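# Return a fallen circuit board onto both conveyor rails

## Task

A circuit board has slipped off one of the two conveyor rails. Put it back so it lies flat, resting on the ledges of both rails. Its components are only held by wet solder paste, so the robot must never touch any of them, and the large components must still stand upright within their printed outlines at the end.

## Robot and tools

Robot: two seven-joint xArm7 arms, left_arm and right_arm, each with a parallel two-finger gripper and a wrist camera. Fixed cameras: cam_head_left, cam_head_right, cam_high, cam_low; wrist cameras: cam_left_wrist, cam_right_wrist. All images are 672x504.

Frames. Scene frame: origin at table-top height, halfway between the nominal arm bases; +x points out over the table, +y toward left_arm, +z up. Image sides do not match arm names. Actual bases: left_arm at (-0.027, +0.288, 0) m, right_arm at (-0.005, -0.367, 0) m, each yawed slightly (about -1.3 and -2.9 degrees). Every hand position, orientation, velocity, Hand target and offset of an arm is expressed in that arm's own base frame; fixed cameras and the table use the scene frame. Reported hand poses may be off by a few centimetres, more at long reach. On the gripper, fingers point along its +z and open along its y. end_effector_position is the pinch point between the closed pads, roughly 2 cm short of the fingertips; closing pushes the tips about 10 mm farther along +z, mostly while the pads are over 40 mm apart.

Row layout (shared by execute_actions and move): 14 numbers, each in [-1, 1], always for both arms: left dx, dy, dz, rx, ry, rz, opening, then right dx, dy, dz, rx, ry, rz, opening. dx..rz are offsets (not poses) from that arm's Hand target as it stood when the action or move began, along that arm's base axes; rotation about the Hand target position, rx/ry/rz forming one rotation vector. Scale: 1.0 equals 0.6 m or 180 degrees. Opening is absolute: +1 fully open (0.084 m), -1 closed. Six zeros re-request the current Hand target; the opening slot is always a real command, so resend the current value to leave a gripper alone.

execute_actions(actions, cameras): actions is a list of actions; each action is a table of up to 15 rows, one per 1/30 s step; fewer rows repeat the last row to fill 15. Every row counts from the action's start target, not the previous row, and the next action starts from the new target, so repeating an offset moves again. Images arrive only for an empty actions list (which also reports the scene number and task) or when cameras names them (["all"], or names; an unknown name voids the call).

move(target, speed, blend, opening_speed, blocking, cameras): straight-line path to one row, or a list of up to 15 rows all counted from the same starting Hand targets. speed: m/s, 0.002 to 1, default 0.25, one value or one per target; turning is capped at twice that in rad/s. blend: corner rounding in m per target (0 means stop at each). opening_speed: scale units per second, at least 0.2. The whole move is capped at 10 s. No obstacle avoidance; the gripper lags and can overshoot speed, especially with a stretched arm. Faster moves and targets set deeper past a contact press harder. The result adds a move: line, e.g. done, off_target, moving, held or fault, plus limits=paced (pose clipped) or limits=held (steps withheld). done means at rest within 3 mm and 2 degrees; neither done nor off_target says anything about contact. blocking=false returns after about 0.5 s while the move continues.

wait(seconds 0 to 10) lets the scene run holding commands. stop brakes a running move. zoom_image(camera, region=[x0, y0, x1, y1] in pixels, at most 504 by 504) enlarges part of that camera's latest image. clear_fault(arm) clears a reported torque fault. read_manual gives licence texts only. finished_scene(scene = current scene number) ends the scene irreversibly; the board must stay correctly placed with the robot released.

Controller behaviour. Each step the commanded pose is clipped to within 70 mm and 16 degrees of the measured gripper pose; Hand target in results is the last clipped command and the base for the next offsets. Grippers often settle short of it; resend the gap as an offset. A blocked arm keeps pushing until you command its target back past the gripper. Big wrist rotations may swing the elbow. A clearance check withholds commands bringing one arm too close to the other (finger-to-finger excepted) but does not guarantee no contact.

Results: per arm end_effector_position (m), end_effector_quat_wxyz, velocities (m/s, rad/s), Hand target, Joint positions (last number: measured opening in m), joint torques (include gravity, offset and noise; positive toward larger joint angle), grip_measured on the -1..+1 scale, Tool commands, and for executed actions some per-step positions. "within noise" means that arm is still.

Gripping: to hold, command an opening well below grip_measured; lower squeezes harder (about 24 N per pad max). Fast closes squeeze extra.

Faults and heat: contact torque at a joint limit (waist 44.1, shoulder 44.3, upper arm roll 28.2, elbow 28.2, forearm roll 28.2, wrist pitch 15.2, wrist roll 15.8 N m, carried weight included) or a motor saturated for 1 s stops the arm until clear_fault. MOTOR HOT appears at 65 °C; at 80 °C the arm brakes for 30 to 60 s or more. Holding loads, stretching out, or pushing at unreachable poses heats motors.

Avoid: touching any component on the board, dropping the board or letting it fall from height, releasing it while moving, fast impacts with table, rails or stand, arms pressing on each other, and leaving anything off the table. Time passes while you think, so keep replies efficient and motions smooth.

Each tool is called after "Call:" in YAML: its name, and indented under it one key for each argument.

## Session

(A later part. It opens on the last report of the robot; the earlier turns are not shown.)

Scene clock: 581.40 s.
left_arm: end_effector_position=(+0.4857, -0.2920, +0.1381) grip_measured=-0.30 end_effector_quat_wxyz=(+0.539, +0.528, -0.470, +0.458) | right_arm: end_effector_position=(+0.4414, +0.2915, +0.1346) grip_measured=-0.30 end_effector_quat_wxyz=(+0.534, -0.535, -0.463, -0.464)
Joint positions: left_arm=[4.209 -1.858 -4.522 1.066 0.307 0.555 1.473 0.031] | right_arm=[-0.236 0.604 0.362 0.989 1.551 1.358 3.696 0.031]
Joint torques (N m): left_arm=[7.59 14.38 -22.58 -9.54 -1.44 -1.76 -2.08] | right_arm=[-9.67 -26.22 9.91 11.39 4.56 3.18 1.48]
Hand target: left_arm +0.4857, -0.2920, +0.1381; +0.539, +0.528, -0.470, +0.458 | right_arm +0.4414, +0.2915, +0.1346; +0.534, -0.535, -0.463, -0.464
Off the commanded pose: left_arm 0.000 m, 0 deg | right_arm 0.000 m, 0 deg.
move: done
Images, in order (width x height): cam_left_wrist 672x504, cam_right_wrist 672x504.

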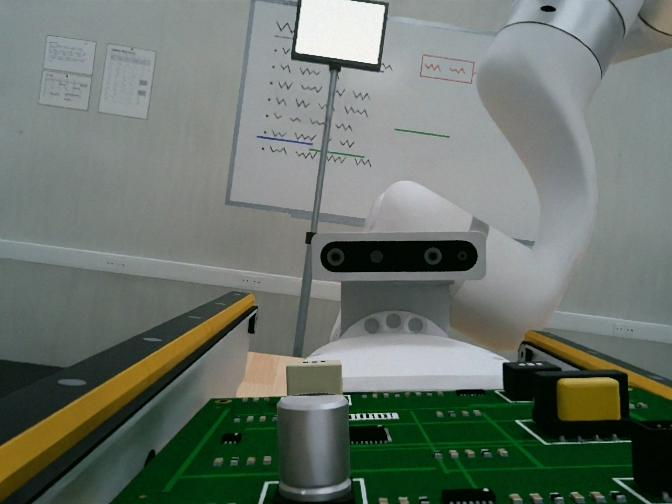

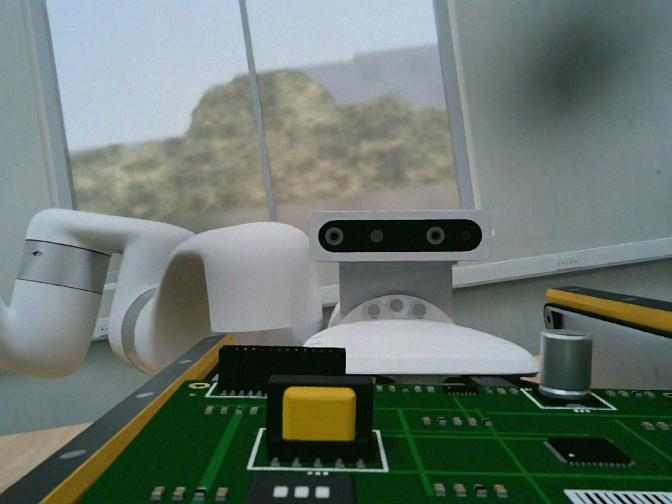

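Call:
move:
  target: [0,0,-0.005,0.00825,-0.0002,-0.00116,-0.286, 0,0,-0.0025,-0.00825,0,0.00116,-0.286]
  speed: 0.03
  cameras: ["cam_left_wrist","cam_right_wrist"]

Call:
zoom_image:
  camera: "cam_left_wrist"
  region: [180, 280, 300, 400]

Call:
zoom_image:
  camera: "cam_right_wrist"
  region: [500, 270, 640, 410]

Scene clock: 608.50 s.
left_arm: end_effector_position=(+0.4857, -0.2920, +0.1351) grip_measured=-0.30 end_effector_quat_wxyz=(+0.533, +0.534, -0.477, +0.451) | right_arm: end_effector_position=(+0.4414, +0.2915, +0.1331) grip_measured=-0.30 end_effector_quat_wxyz=(+0.528, -0.541, -0.470, -0.457)
Joint positions: left_arm=[4.204 -1.834 -4.519 1.066 0.312 0.552 1.461 0.031] | right_arm=[-0.229 0.59 0.359 0.987 1.543 1.339 3.708 0.031]
Joint torques (N m): left_arm=[-7.68 14.45 -15.46 -2.66 1.14 -1.84 -2.14] | right_arm=[9.7 -26.17 2.89 11.52 -2.96 0.81 1.48]
Hand target: left_arm +0.4857, -0.2920, +0.1351; +0.533, +0.534, -0.477, +0.451 | right_arm +0.4414, +0.2915, +0.1331; +0.528, -0.541, -0.470, -0.457
Off the commanded pose: left_arm 0.000 m, 0 deg | right_arm 0.000 m, 0 deg.
move: done
Images, in order (width x height): cam_left_wrist 672x504, cam_right_wrist 672x504.

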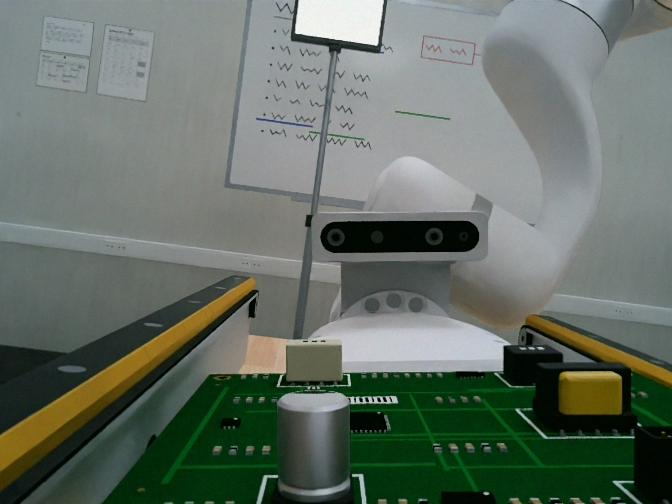

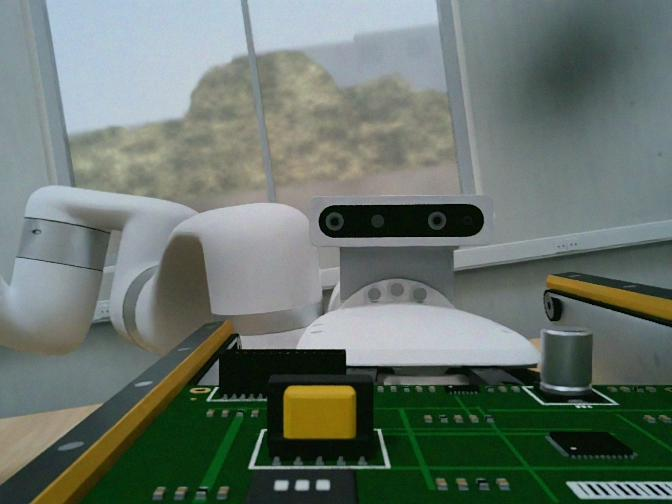

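Scaled by 4.200 from the camera's 672x504 image, which has a finer 960x720 frame.

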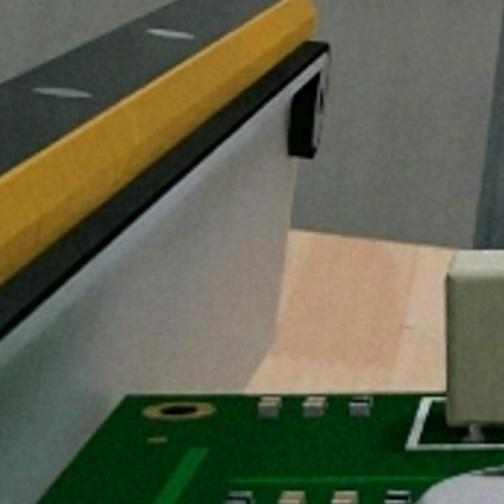

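Scaled by 3.600 from the camera's 672x504 image, which has a finer 960x720 frame.

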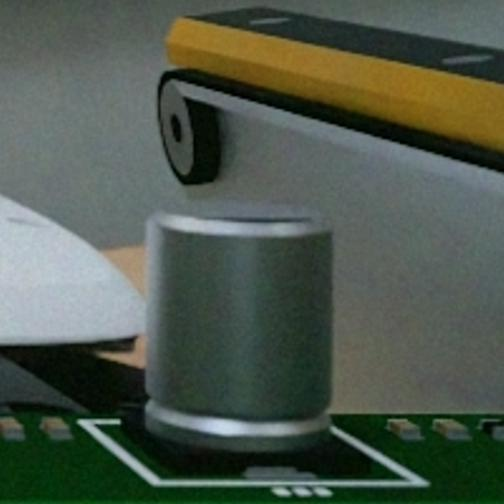

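Call:
move:
  target: [0,0,0.004,0,0,0,-0.286, 0,0,0.002,0,0,0,-0.286]
  speed: 0.02
  cameras: ["cam_left_wrist","cam_right_wrist"]

Call:
zoom_image:
  camera: "cam_left_wrist"
  region: [180, 280, 300, 400]

Call:
zoom_image:
  camera: "cam_right_wrist"
  region: [500, 270, 640, 410]

Scene clock: 619.53 s.
left_arm: end_effector_position=(+0.4857, -0.2921, +0.1375) grip_measured=-0.30 end_effector_quat_wxyz=(+0.533, +0.534, -0.477, +0.451) | right_arm: end_effector_position=(+0.4413, +0.2915, +0.1343) grip_measured=-0.30 end_effector_quat_wxyz=(+0.528, -0.541, -0.470, -0.457)
Joint positions: left_arm=[4.203 -1.831 -4.522 1.064 0.311 0.551 1.457 0.031] | right_arm=[-0.229 0.587 0.36 0.986 1.544 1.339 3.71 0.031]
Joint torques (N m): left_arm=[2.68 14.63 -22.48 -9 -1.35 -1.95 -2.13] | right_arm=[-6.18 -26.36 8.94 11.52 4.51 3.11 1.52]
Hand target: left_arm +0.4857, -0.2920, +0.1375; +0.533, +0.534, -0.477, +0.451 | right_arm +0.4414, +0.2915, +0.1343; +0.528, -0.541, -0.470, -0.457
Off the commanded pose: left_arm 0.000 m, 0 deg | right_arm 0.000 m, 0 deg.
move: done
Images, in order (width x height): cam_left_wrist 672x504, cam_right_wrist 672x504.

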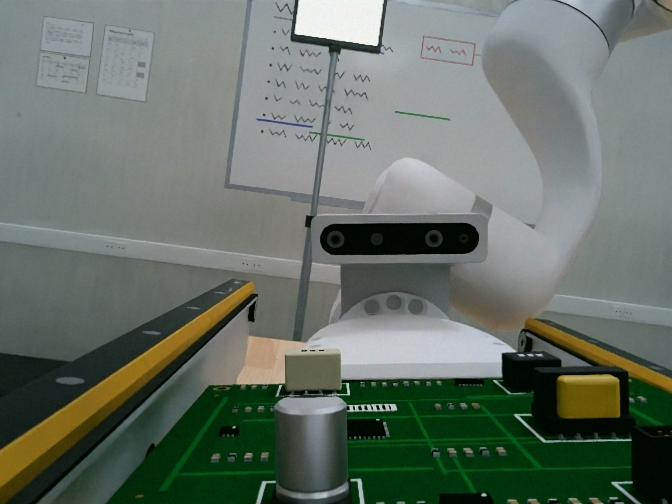

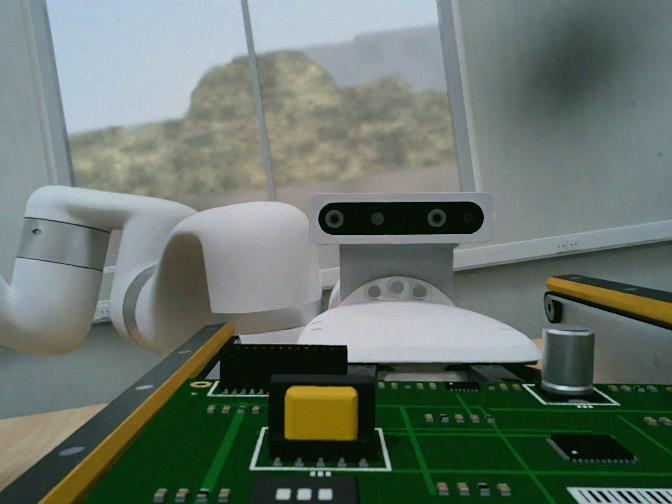

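Scaled by 4.200 from the camera's 672x504 image, which has a finer 960x720 frame.

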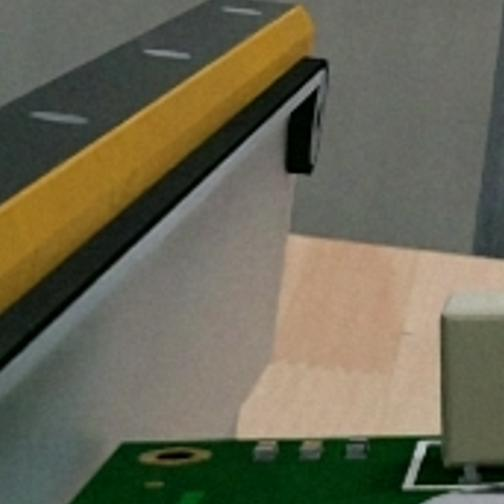

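Scaled by 3.600 from the camera's 672x504 image, which has a finer 960x720 frame.

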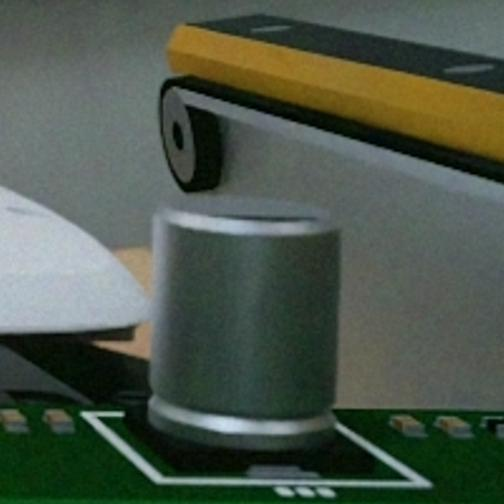

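Call:
move:
  target: [0,0,0.005,0,0,0,-0.286, 0,0,0.005,0,0,0,-0.286]
  speed: 0.02
  cameras: ["cam_left_wrist","cam_right_wrist"]

Call:
zoom_image:
  camera: "cam_left_wrist"
  region: [180, 280, 300, 400]

Call:
zoom_image:
  camera: "cam_right_wrist"
  region: [500, 270, 640, 410]

Scene clock: 632.77 s.
left_arm: end_effector_position=(+0.4857, -0.2920, +0.1405) grip_measured=-0.30 end_effector_quat_wxyz=(+0.533, +0.534, -0.477, +0.451) | right_arm: end_effector_position=(+0.4414, +0.2915, +0.1373) grip_measured=-0.30 end_effector_quat_wxyz=(+0.528, -0.541, -0.470, -0.457)
Joint positions: left_arm=[4.204 -1.827 -4.527 1.061 0.31 0.549 1.452 0.031] | right_arm=[-0.23 0.578 0.361 0.983 1.545 1.34 3.716 0.031]
Joint torques (N m): left_arm=[7.61 14.52 -22.62 -8.77 -1.31 -1.93 -2.12] | right_arm=[-9.71 -26.34 9.82 11.98 4.62 3.18 1.52]
Hand target: left_arm +0.4857, -0.2920, +0.1405; +0.533, +0.534, -0.477, +0.451 | right_arm +0.4414, +0.2915, +0.1373; +0.528, -0.541, -0.470, -0.457
Off the commanded pose: left_arm 0.000 m, 0 deg | right_arm 0.000 m, 0 deg.
move: done
Images, in order (width x height): cam_left_wrist 672x504, cam_right_wrist 672x504.

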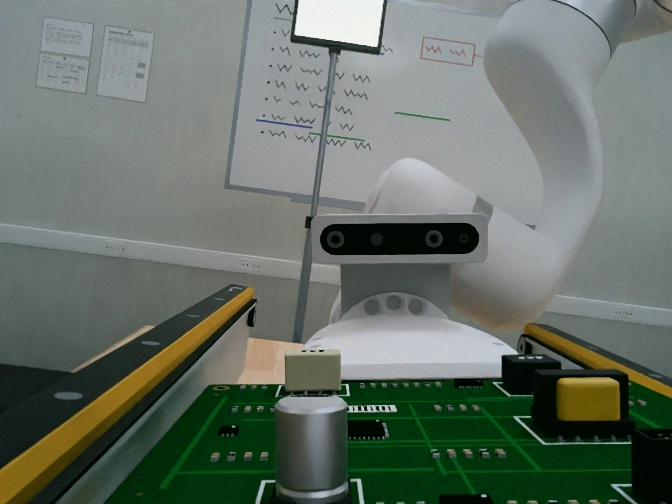

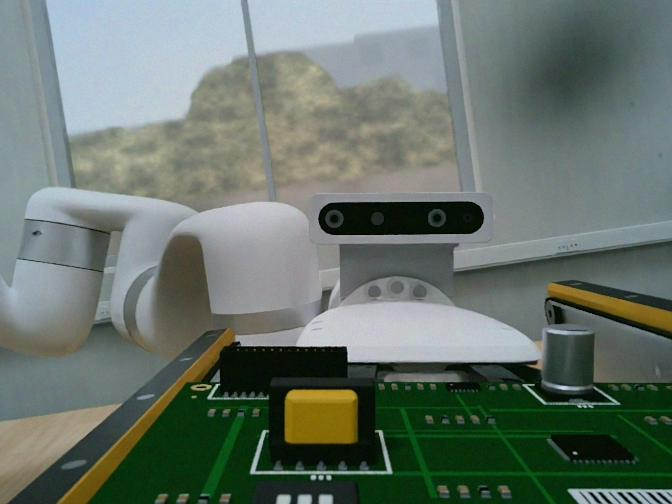

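Scaled by 4.200 from the camera's 672x504 image, which has a finer 960x720 frame.

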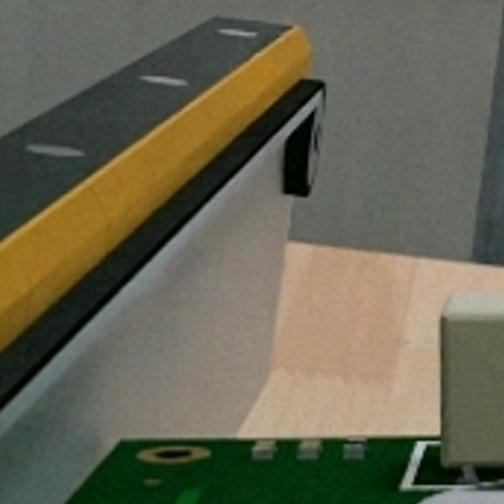

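Scaled by 3.600 from the camera's 672x504 image, which has a finer 960x720 frame.

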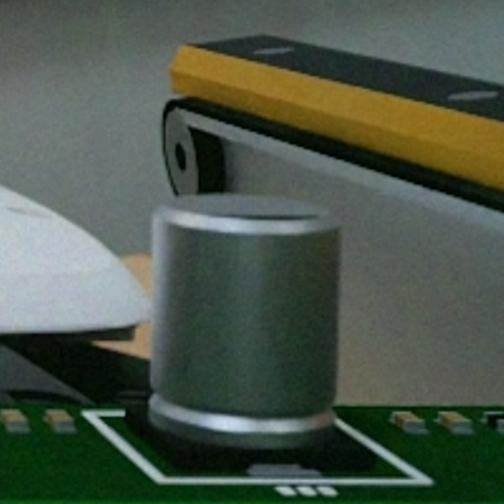

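Call:
move:
  target: [0,0,0.004,0,0,0,-0.286, 0,0,0.004,0,0,0,-0.286]
  speed: 0.02
  cameras: ["cam_left_wrist","cam_right_wrist"]

Call:
zoom_image:
  camera: "cam_left_wrist"
  region: [180, 280, 300, 400]

Call:
zoom_image:
  camera: "cam_right_wrist"
  region: [500, 270, 640, 410]

Call:
zoom_image:
  camera: "cam_right_wrist"
  region: [120, 320, 300, 500]

Scene clock: 643.33 s.
left_arm: end_effector_position=(+0.4857, -0.2920, +0.1429) grip_measured=-0.30 end_effector_quat_wxyz=(+0.533, +0.534, -0.477, +0.451) | right_arm: end_effector_position=(+0.4414, +0.2915, +0.1397) grip_measured=-0.30 end_effector_quat_wxyz=(+0.528, -0.541, -0.470, -0.457)
Joint positions: left_arm=[4.204 -1.824 -4.53 1.058 0.309 0.548 1.448 0.031] | right_arm=[-0.231 0.571 0.362 0.981 1.546 1.341 3.72 0.031]
Joint torques (N m): left_arm=[7.62 14.57 -22.67 -8.76 -1.3 -1.92 -2.2] | right_arm=[-9.84 -26.34 9.89 12.02 4.62 3.29 1.54]
Hand target: left_arm +0.4857, -0.2920, +0.1429; +0.533, +0.534, -0.477, +0.451 | right_arm +0.4414, +0.2915, +0.1397; +0.528, -0.541, -0.470, -0.457
Off the commanded pose: left_arm 0.000 m, 0 deg | right_arm 0.000 m, 0 deg.
move: done
Images, in order (width x height): cam_left_wrist 672x504, cam_right_wrist 672x504.

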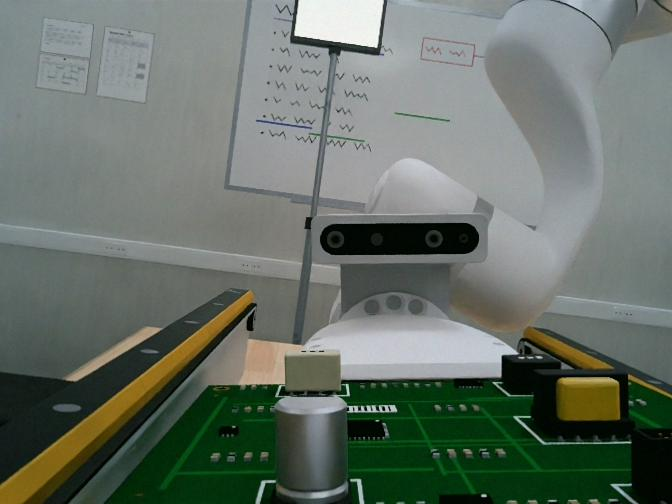

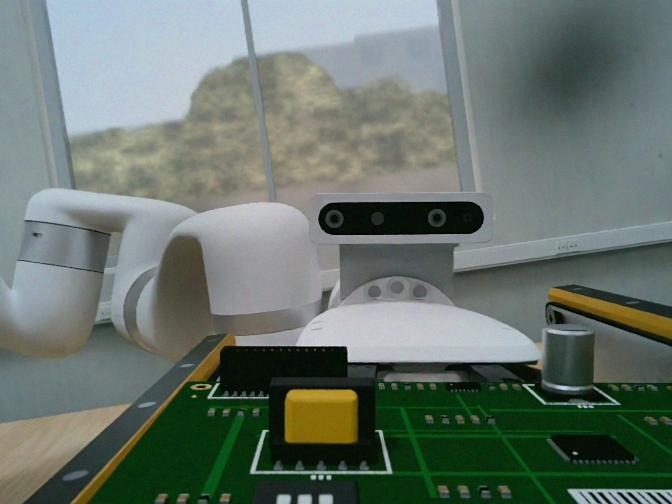

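Scaled by 4.200 from the camera's 672x504 image, which has a finer 960x720 frame.

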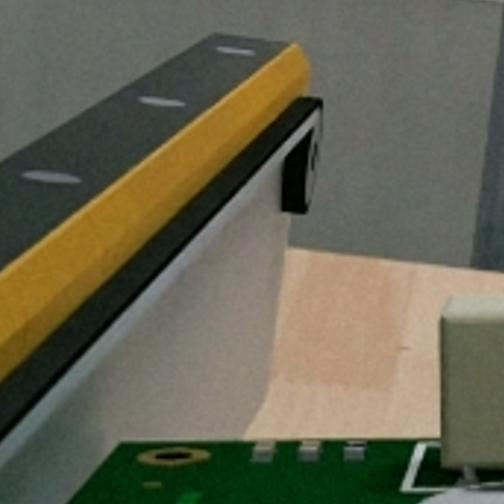

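Scaled by 3.600 from the camera's 672x504 image, which has a finer 960x720 frame.

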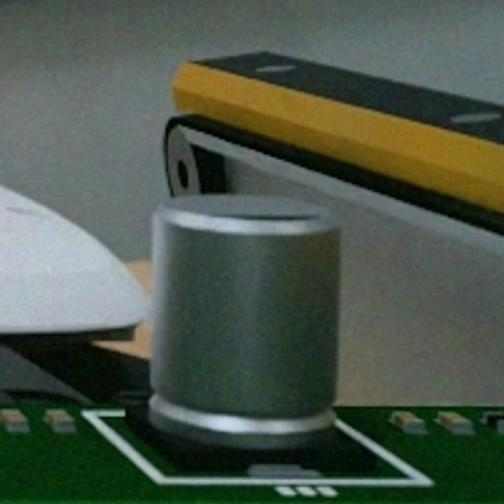

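Scaled by 2.800 from the camera's 672x504 image, which has a finer 960x720 frame.

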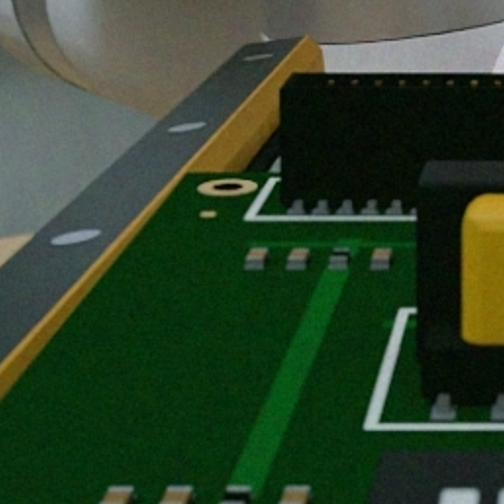

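Call:
move:
  target:
    - [0,0,0.0108,0,0,0,-0.286, 0,0,0.0108,0,0,0,-0.286]
    - [-0.0092,0.0002,0.0108,0,0,0,-0.286, -0.0092,0,0.0108,0,0,0,-0.286]
  speed: 0.025
  cameras: ["cam_left_wrist","cam_right_wrist"]

Call:
zoom_image:
  camera: "cam_right_wrist"
  region: [120, 320, 300, 500]

Call:
zoom_image:
  camera: "cam_left_wrist"
  region: [120, 280, 300, 480]

Scene clock: 655.73 s.
left_arm: end_effector_position=(+0.4802, -0.2919, +0.1494) grip_measured=-0.30 end_effector_quat_wxyz=(+0.533, +0.534, -0.477, +0.451) | right_arm: end_effector_position=(+0.4359, +0.2915, +0.1461) grip_measured=-0.30 end_effector_quat_wxyz=(+0.528, -0.541, -0.470, -0.457)
Joint positions: left_arm=[4.217 -1.813 -4.533 1.03 0.309 0.536 1.437 0.031] | right_arm=[-0.236 0.541 0.367 0.955 1.552 1.345 3.723 0.031]
Joint torques (N m): left_arm=[7.67 14.49 -15.57 -8.68 1.21 -1.91 -2.15] | right_arm=[-9.93 -26.01 9.49 12.26 4.52 3.22 -1.36]
Hand target: left_arm +0.4802, -0.2919, +0.1494; +0.533, +0.534, -0.477, +0.451 | right_arm +0.4359, +0.2915, +0.1461; +0.528, -0.541, -0.470, -0.457
Off the commanded pose: left_arm 0.000 m, 0 deg | right_arm 0.000 m, 0 deg.
move: done
Images, in order (width x height): cam_left_wrist 672x504, cam_right_wrist 672x504.

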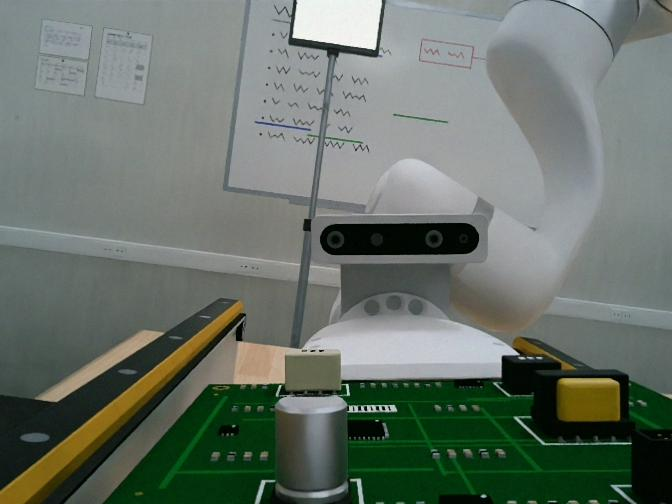

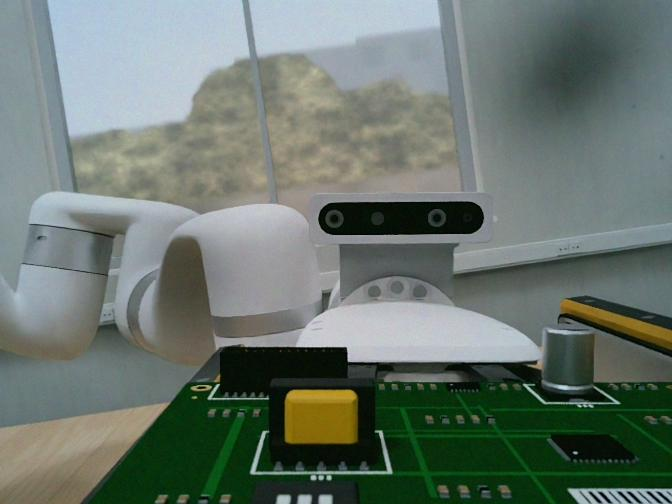

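Scaled by 2.800 from the camera's 672x504 image, which has a finer 960x720 frame.

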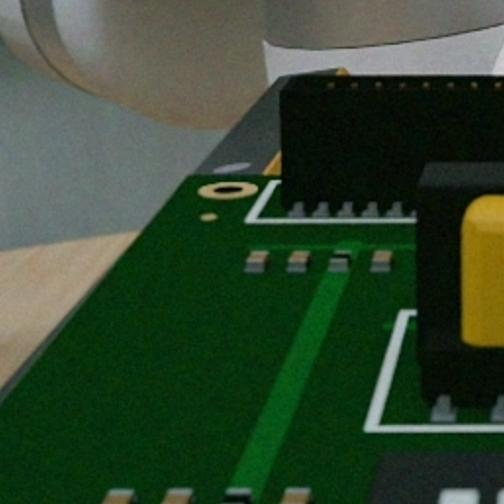

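Scaled by 2.520 from the camera's 672x504 image, which has a finer 960x720 frame.

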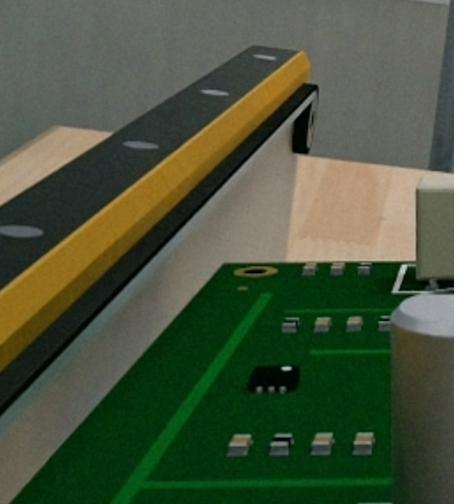

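Call:
wait:
  seconds: 0.1
  cameras: ["cam_high","cam_head_left","cam_head_right","cam_low"]

Call:
zoom_image:
  camera: "cam_high"
  region: [240, 240, 380, 380]

Call:
zoom_image:
  camera: "cam_head_left"
  region: [310, 195, 470, 285]

Call:
zoom_image:
  camera: "cam_low"
  region: [290, 180, 540, 310]

Scene clock: 675.10 s.
left_arm: end_effector_position=(+0.4802, -0.2919, +0.1494) grip_measured=-0.30 end_effector_quat_wxyz=(+0.533, +0.534, -0.477, +0.451) | right_arm: end_effector_position=(+0.4359, +0.2915, +0.1461) grip_measured=-0.30 end_effector_quat_wxyz=(+0.528, -0.541, -0.470, -0.457)
Joint positions: left_arm=[4.217 -1.813 -4.533 1.03 0.309 0.536 1.437 0.031] | right_arm=[-0.236 0.541 0.367 0.955 1.552 1.345 3.723 0.031]
Joint torques (N m): left_arm=[7.59 14.41 -15.76 -8.63 1.21 -1.83 -2.06] | right_arm=[-9.71 -25.75 9.51 12.08 4.68 3.21 -1.32]
Hand target: left_arm +0.4802, -0.2919, +0.1494; +0.533, +0.534, -0.477, +0.451 | right_arm +0.4359, +0.2915, +0.1461; +0.528, -0.541, -0.470, -0.457
Tool commands: left_gripper/opening=-0.286 right_gripper/opening=-0.286
Off the commanded pose: left_arm 0.000 m, 0 deg | right_arm 0.000 m, 0 deg.
wait: 0.10 s; at rest from the start
Images, in order (width x height): cam_head_left 672x504, cam_head_right 672x504, cam_high 672x504, cam_low 672x504.

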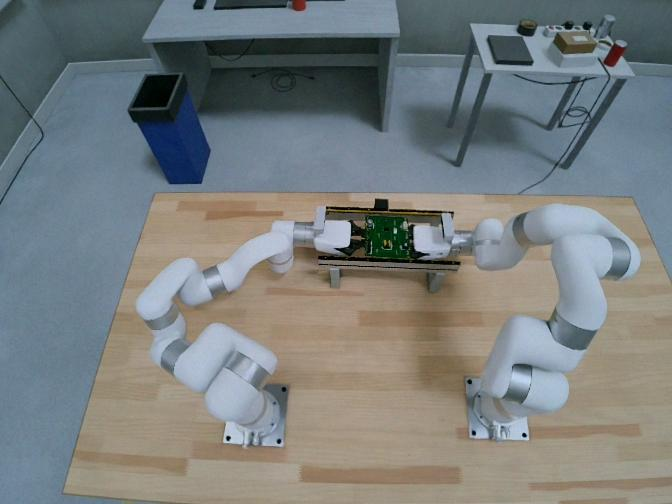

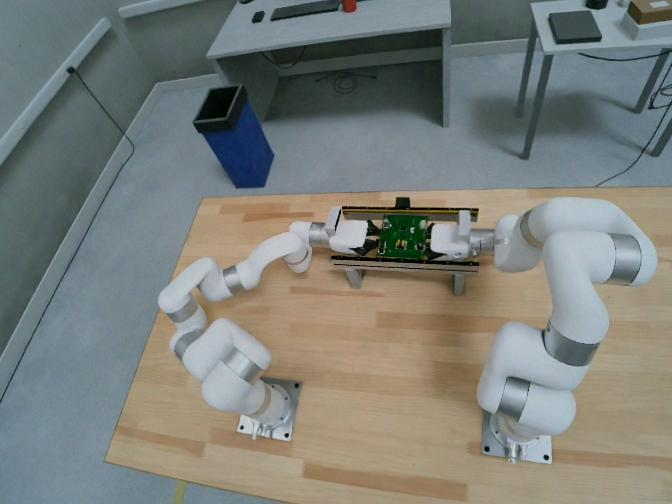

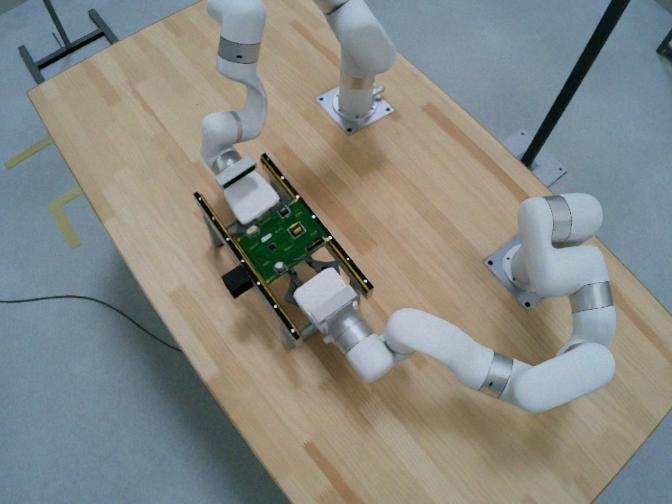

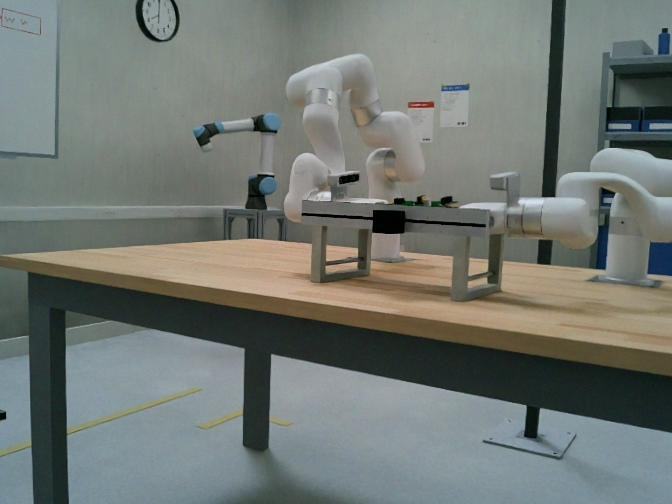

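Scaled by 3.600 from the camera's 672x504 image, which has a finer 960x720 frame.

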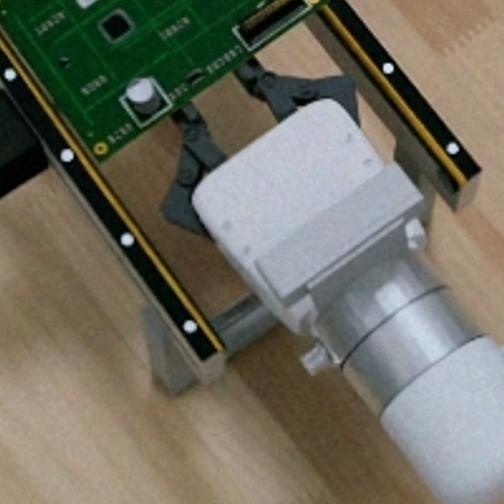

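Scaled by 3.150 from the camera's 672x504 image, which has a finer 960x720 frame.

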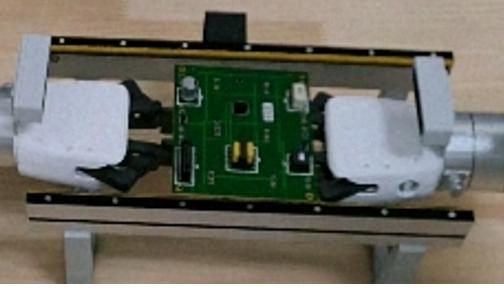

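Scaled by 2.016 from the camera's 672x504 image, which has a finer 960x720 frame.

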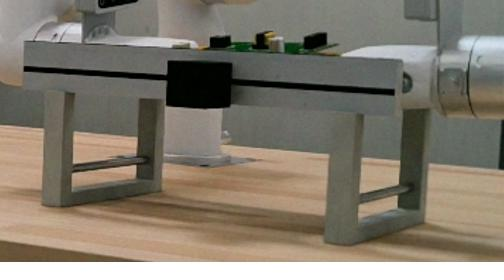

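Call:
move:
  target:
    - [0,0,0.037,0,0,0,-0.286, 0,0,0.037,0,0,0,-0.286]
    - [0,0,0.037,-0.001,-0.0444,0,-0.286, 0,0,0.037,0,-0.0444,0,-0.286]
  speed: 0.04
  cameras: ["cam_left_wrist","cam_right_wrist","cam_low","cam_high"]

Scene clock: 690.93 s.
left_arm: end_effector_position=(+0.4802, -0.2919, +0.1716) grip_measured=-0.30 end_effector_quat_wxyz=(+0.499, +0.501, -0.512, +0.488) | right_arm: end_effector_position=(+0.4359, +0.2915, +0.1683) grip_measured=-0.30 end_effector_quat_wxyz=(+0.494, -0.508, -0.505, -0.493)
Joint positions: left_arm=[4.223 -1.813 -4.573 1.011 0.352 0.53 1.501 0.031] | right_arm=[-0.245 0.476 0.377 0.933 1.564 1.354 3.624 0.031]
Joint torques (N m): left_arm=[7.78 8.68 -22.71 -8.24 1.26 1.75 2.05] | right_arm=[-9.96 -25.25 8.89 13 4.65 1.02 -1.4]
Hand target: left_arm +0.4802, -0.2919, +0.1716; +0.499, +0.500, -0.512, +0.488 | right_arm +0.4359, +0.2915, +0.1683; +0.494, -0.508, -0.505, -0.493
Off the commanded pose: left_arm 0.000 m, 0 deg | right_arm 0.000 m, 0 deg.
move: done
Images, in order (width x height): cam_high 672x504, cam_low 672x504, cam_left_wrist 672x504, cam_right_wrist 672x504.

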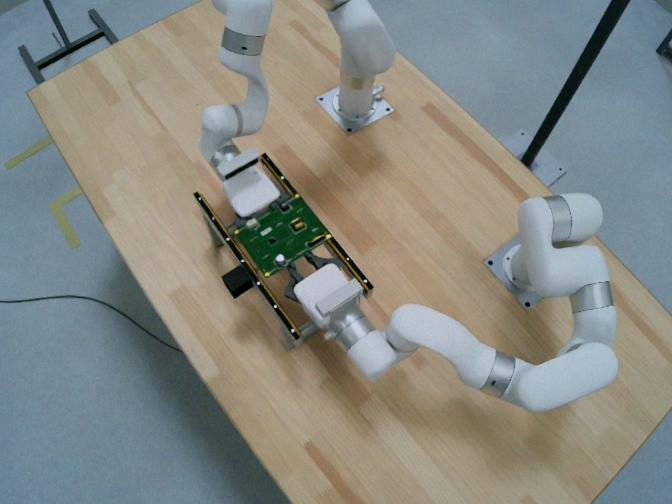

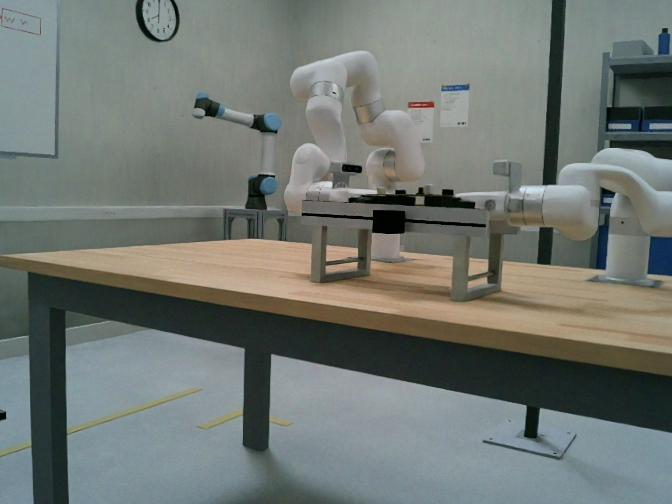

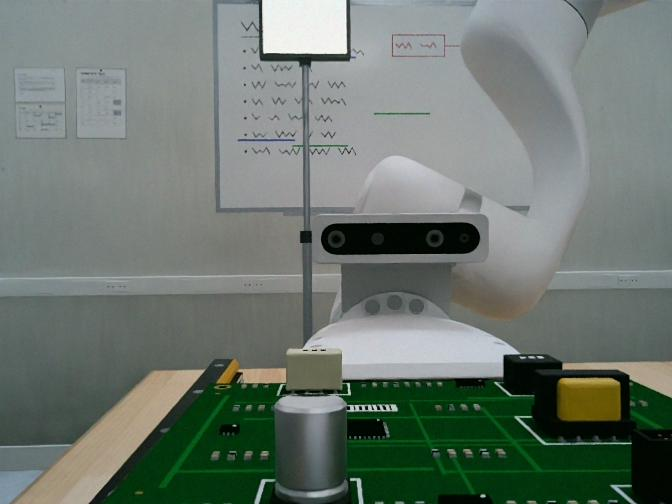

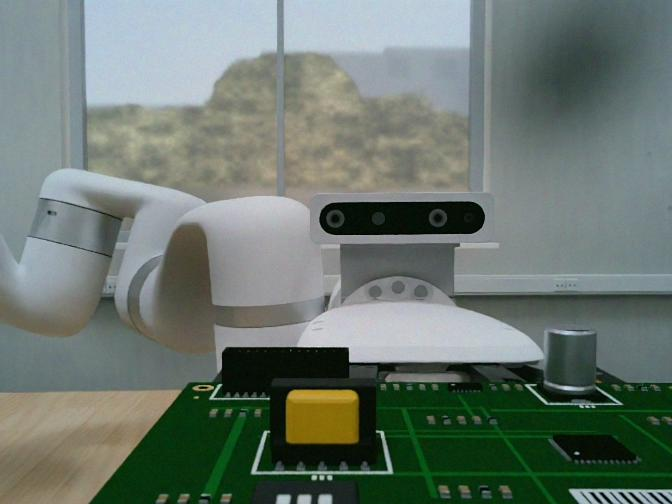

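Call:
zoom_image:
  camera: "cam_low"
  region: [290, 170, 520, 270]

Call:
zoom_image:
  camera: "cam_high"
  region: [190, 150, 380, 345]

Call:
zoom_image:
  camera: "cam_left_wrist"
  region: [100, 330, 300, 504]

Scaled by 2.191 from the camera's 672x504 image, which has a finer 960x720 frame.

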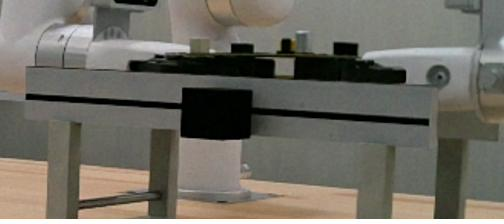

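Scaled by 2.585 from the camera's 672x504 image, which has a finer 960x720 frame.

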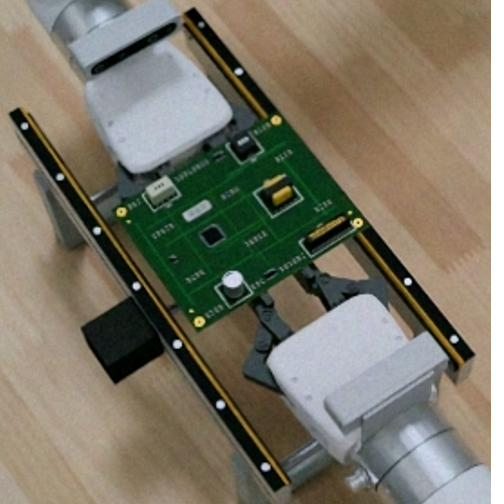

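Scaled by 2.520 from the camera's 672x504 image, which has a finer 960x720 frame.

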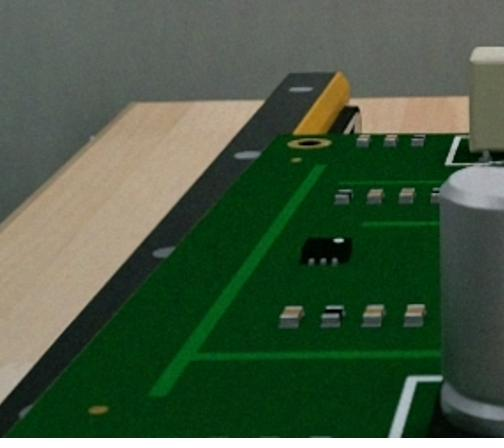

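Call:
move:
  target: [0.0117,-0.0003,-0.0215,0,0,0,-0.286, 0.0117,0,-0.0215,0,0,0,-0.286]
  speed: 0.03
  cameras: ["cam_left_wrist","cam_right_wrist","cam_low","cam_high"]

Call:
zoom_image:
  camera: "cam_left_wrist"
  region: [100, 330, 300, 504]

Call:
zoom_image:
  camera: "cam_right_wrist"
  region: [60, 330, 260, 504]

Call:
zoom_image:
  camera: "cam_high"
  region: [210, 190, 360, 320]

Scene clock: 707.77 s.
left_arm: end_effector_position=(+0.4872, -0.2920, +0.1587) grip_measured=-0.30 end_effector_quat_wxyz=(+0.499, +0.500, -0.512, +0.488) | right_arm: end_effector_position=(+0.4429, +0.2915, +0.1555) grip_measured=-0.30 end_effector_quat_wxyz=(+0.494, -0.508, -0.505, -0.493)
Joint positions: left_arm=[4.207 -1.832 -4.561 1.049 0.354 0.547 1.524 0.031] | right_arm=[-0.237 0.528 0.37 0.969 1.554 1.345 3.61 0.031]
Joint torques (N m): left_arm=[-7.74 9.17 -15.67 -2.68 1.21 1.83 2.07] | right_arm=[9.63 -18.84 2.72 19.09 -2.7 0.96 -1.37]
Hand target: left_arm +0.4872, -0.2920, +0.1587; +0.499, +0.500, -0.512, +0.488 | right_arm +0.4429, +0.2915, +0.1554; +0.494, -0.508, -0.505, -0.493
Off the commanded pose: left_arm 0.000 m, 0 deg | right_arm 0.000 m, 0 deg.
move: done
Images, in order (width x height): cam_high 672x504, cam_low 672x504, cam_left_wrist 672x504, cam_right_wrist 672x504.

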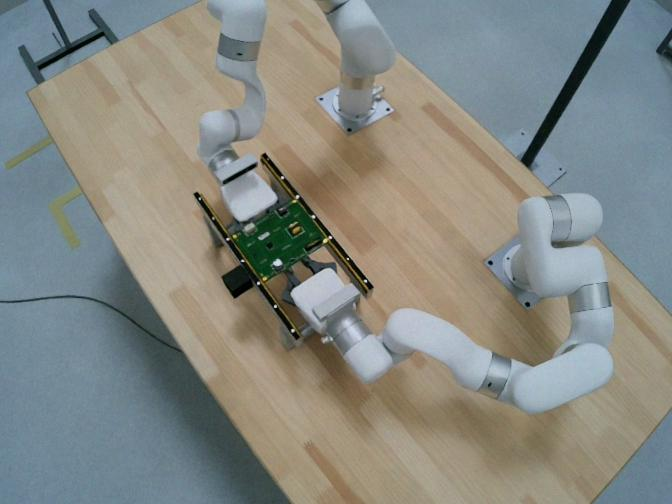

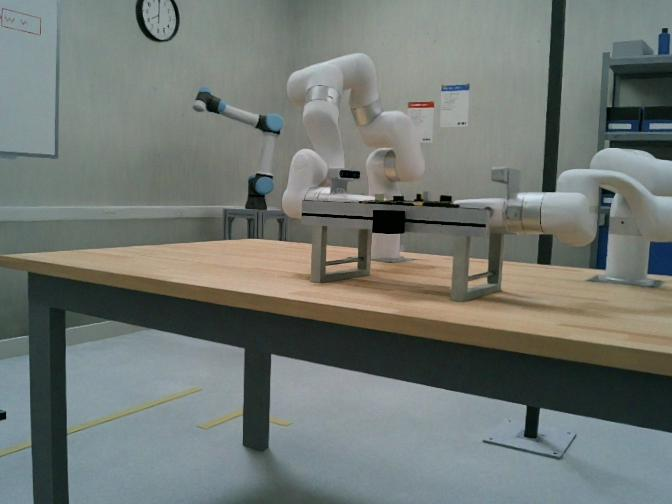

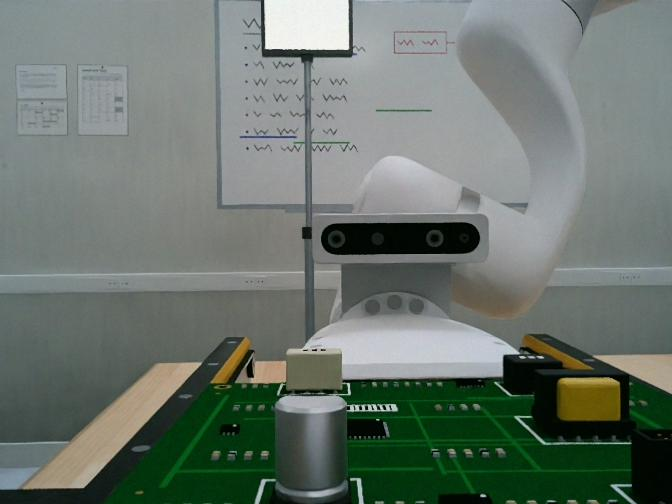

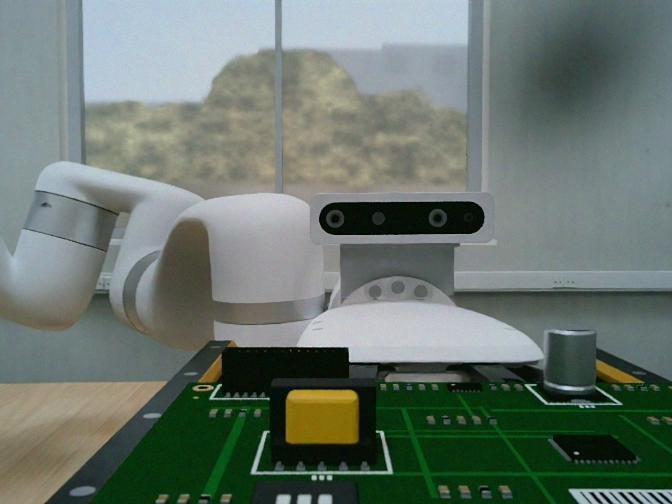

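Scaled by 2.520 from the camera's 672x504 image, which has a finer 960x720 frame.

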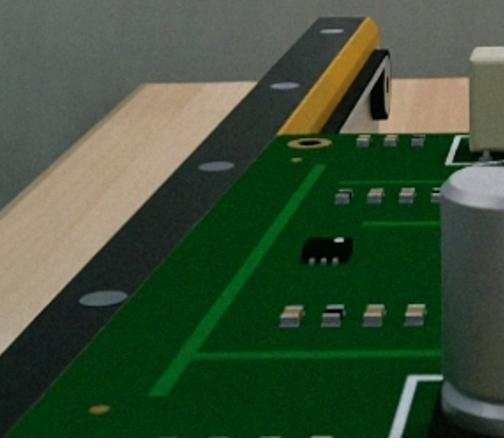

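Scaled by 2.520 from the camera's 672x504 image, which has a finer 960x720 frame.

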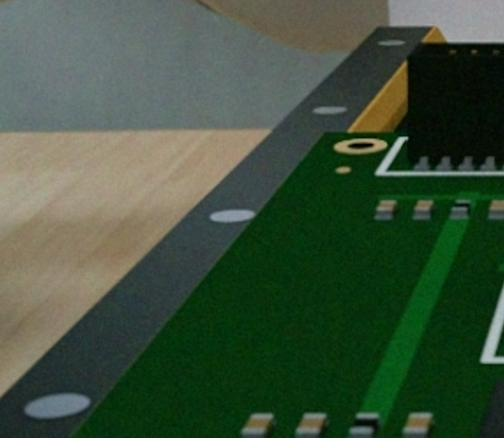

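Scaled by 3.360 from the camera's 672x504 image, which has a finer 960x720 frame.

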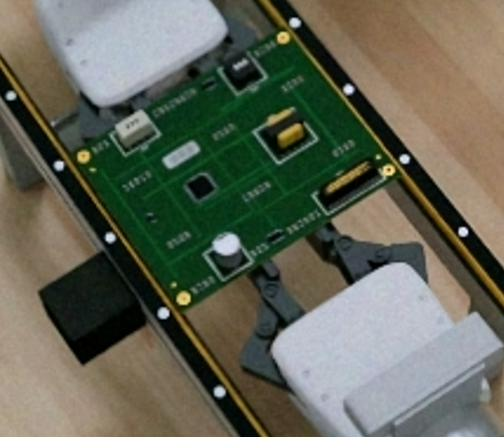

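Call:
zoom_image:
  camera: "cam_left_wrist"
  region: [90, 404, 200, 504]

Call:
zoom_image:
  camera: "cam_right_wrist"
  region: [50, 404, 160, 504]

Call:
zoom_image:
  camera: "cam_right_wrist"
  region: [150, 330, 250, 420]

Call:
zoom_image:
  camera: "cam_left_wrist"
  region: [180, 330, 280, 420]

Scaled by 4.582 from the camera's 672x504 image, which has a finer 960x720 frame.

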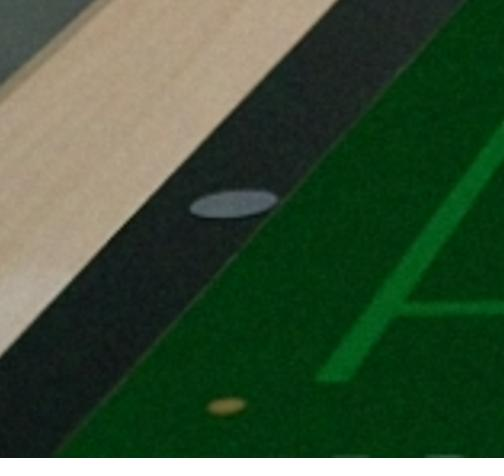

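Scaled by 4.582 from the camera's 672x504 image, which has a finer 960x720 frame.

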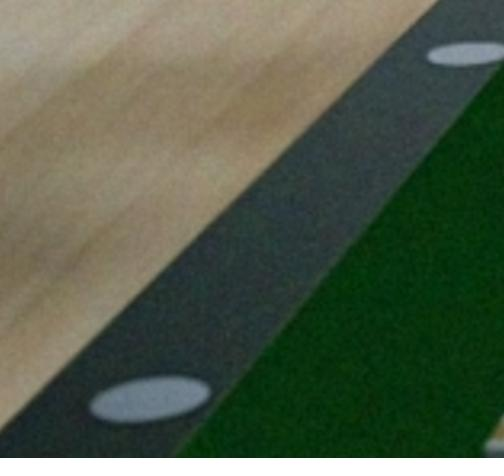

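Scaled by 5.040 from the camera's 672x504 image, which has a finer 960x720 frame.

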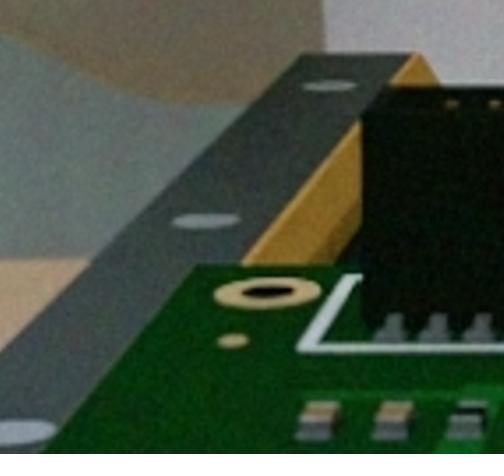

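Scaled by 5.040 from the camera's 672x504 image, which has a finer 960x720 frame.

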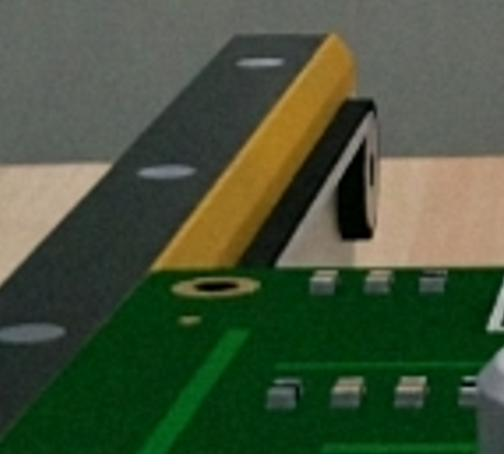

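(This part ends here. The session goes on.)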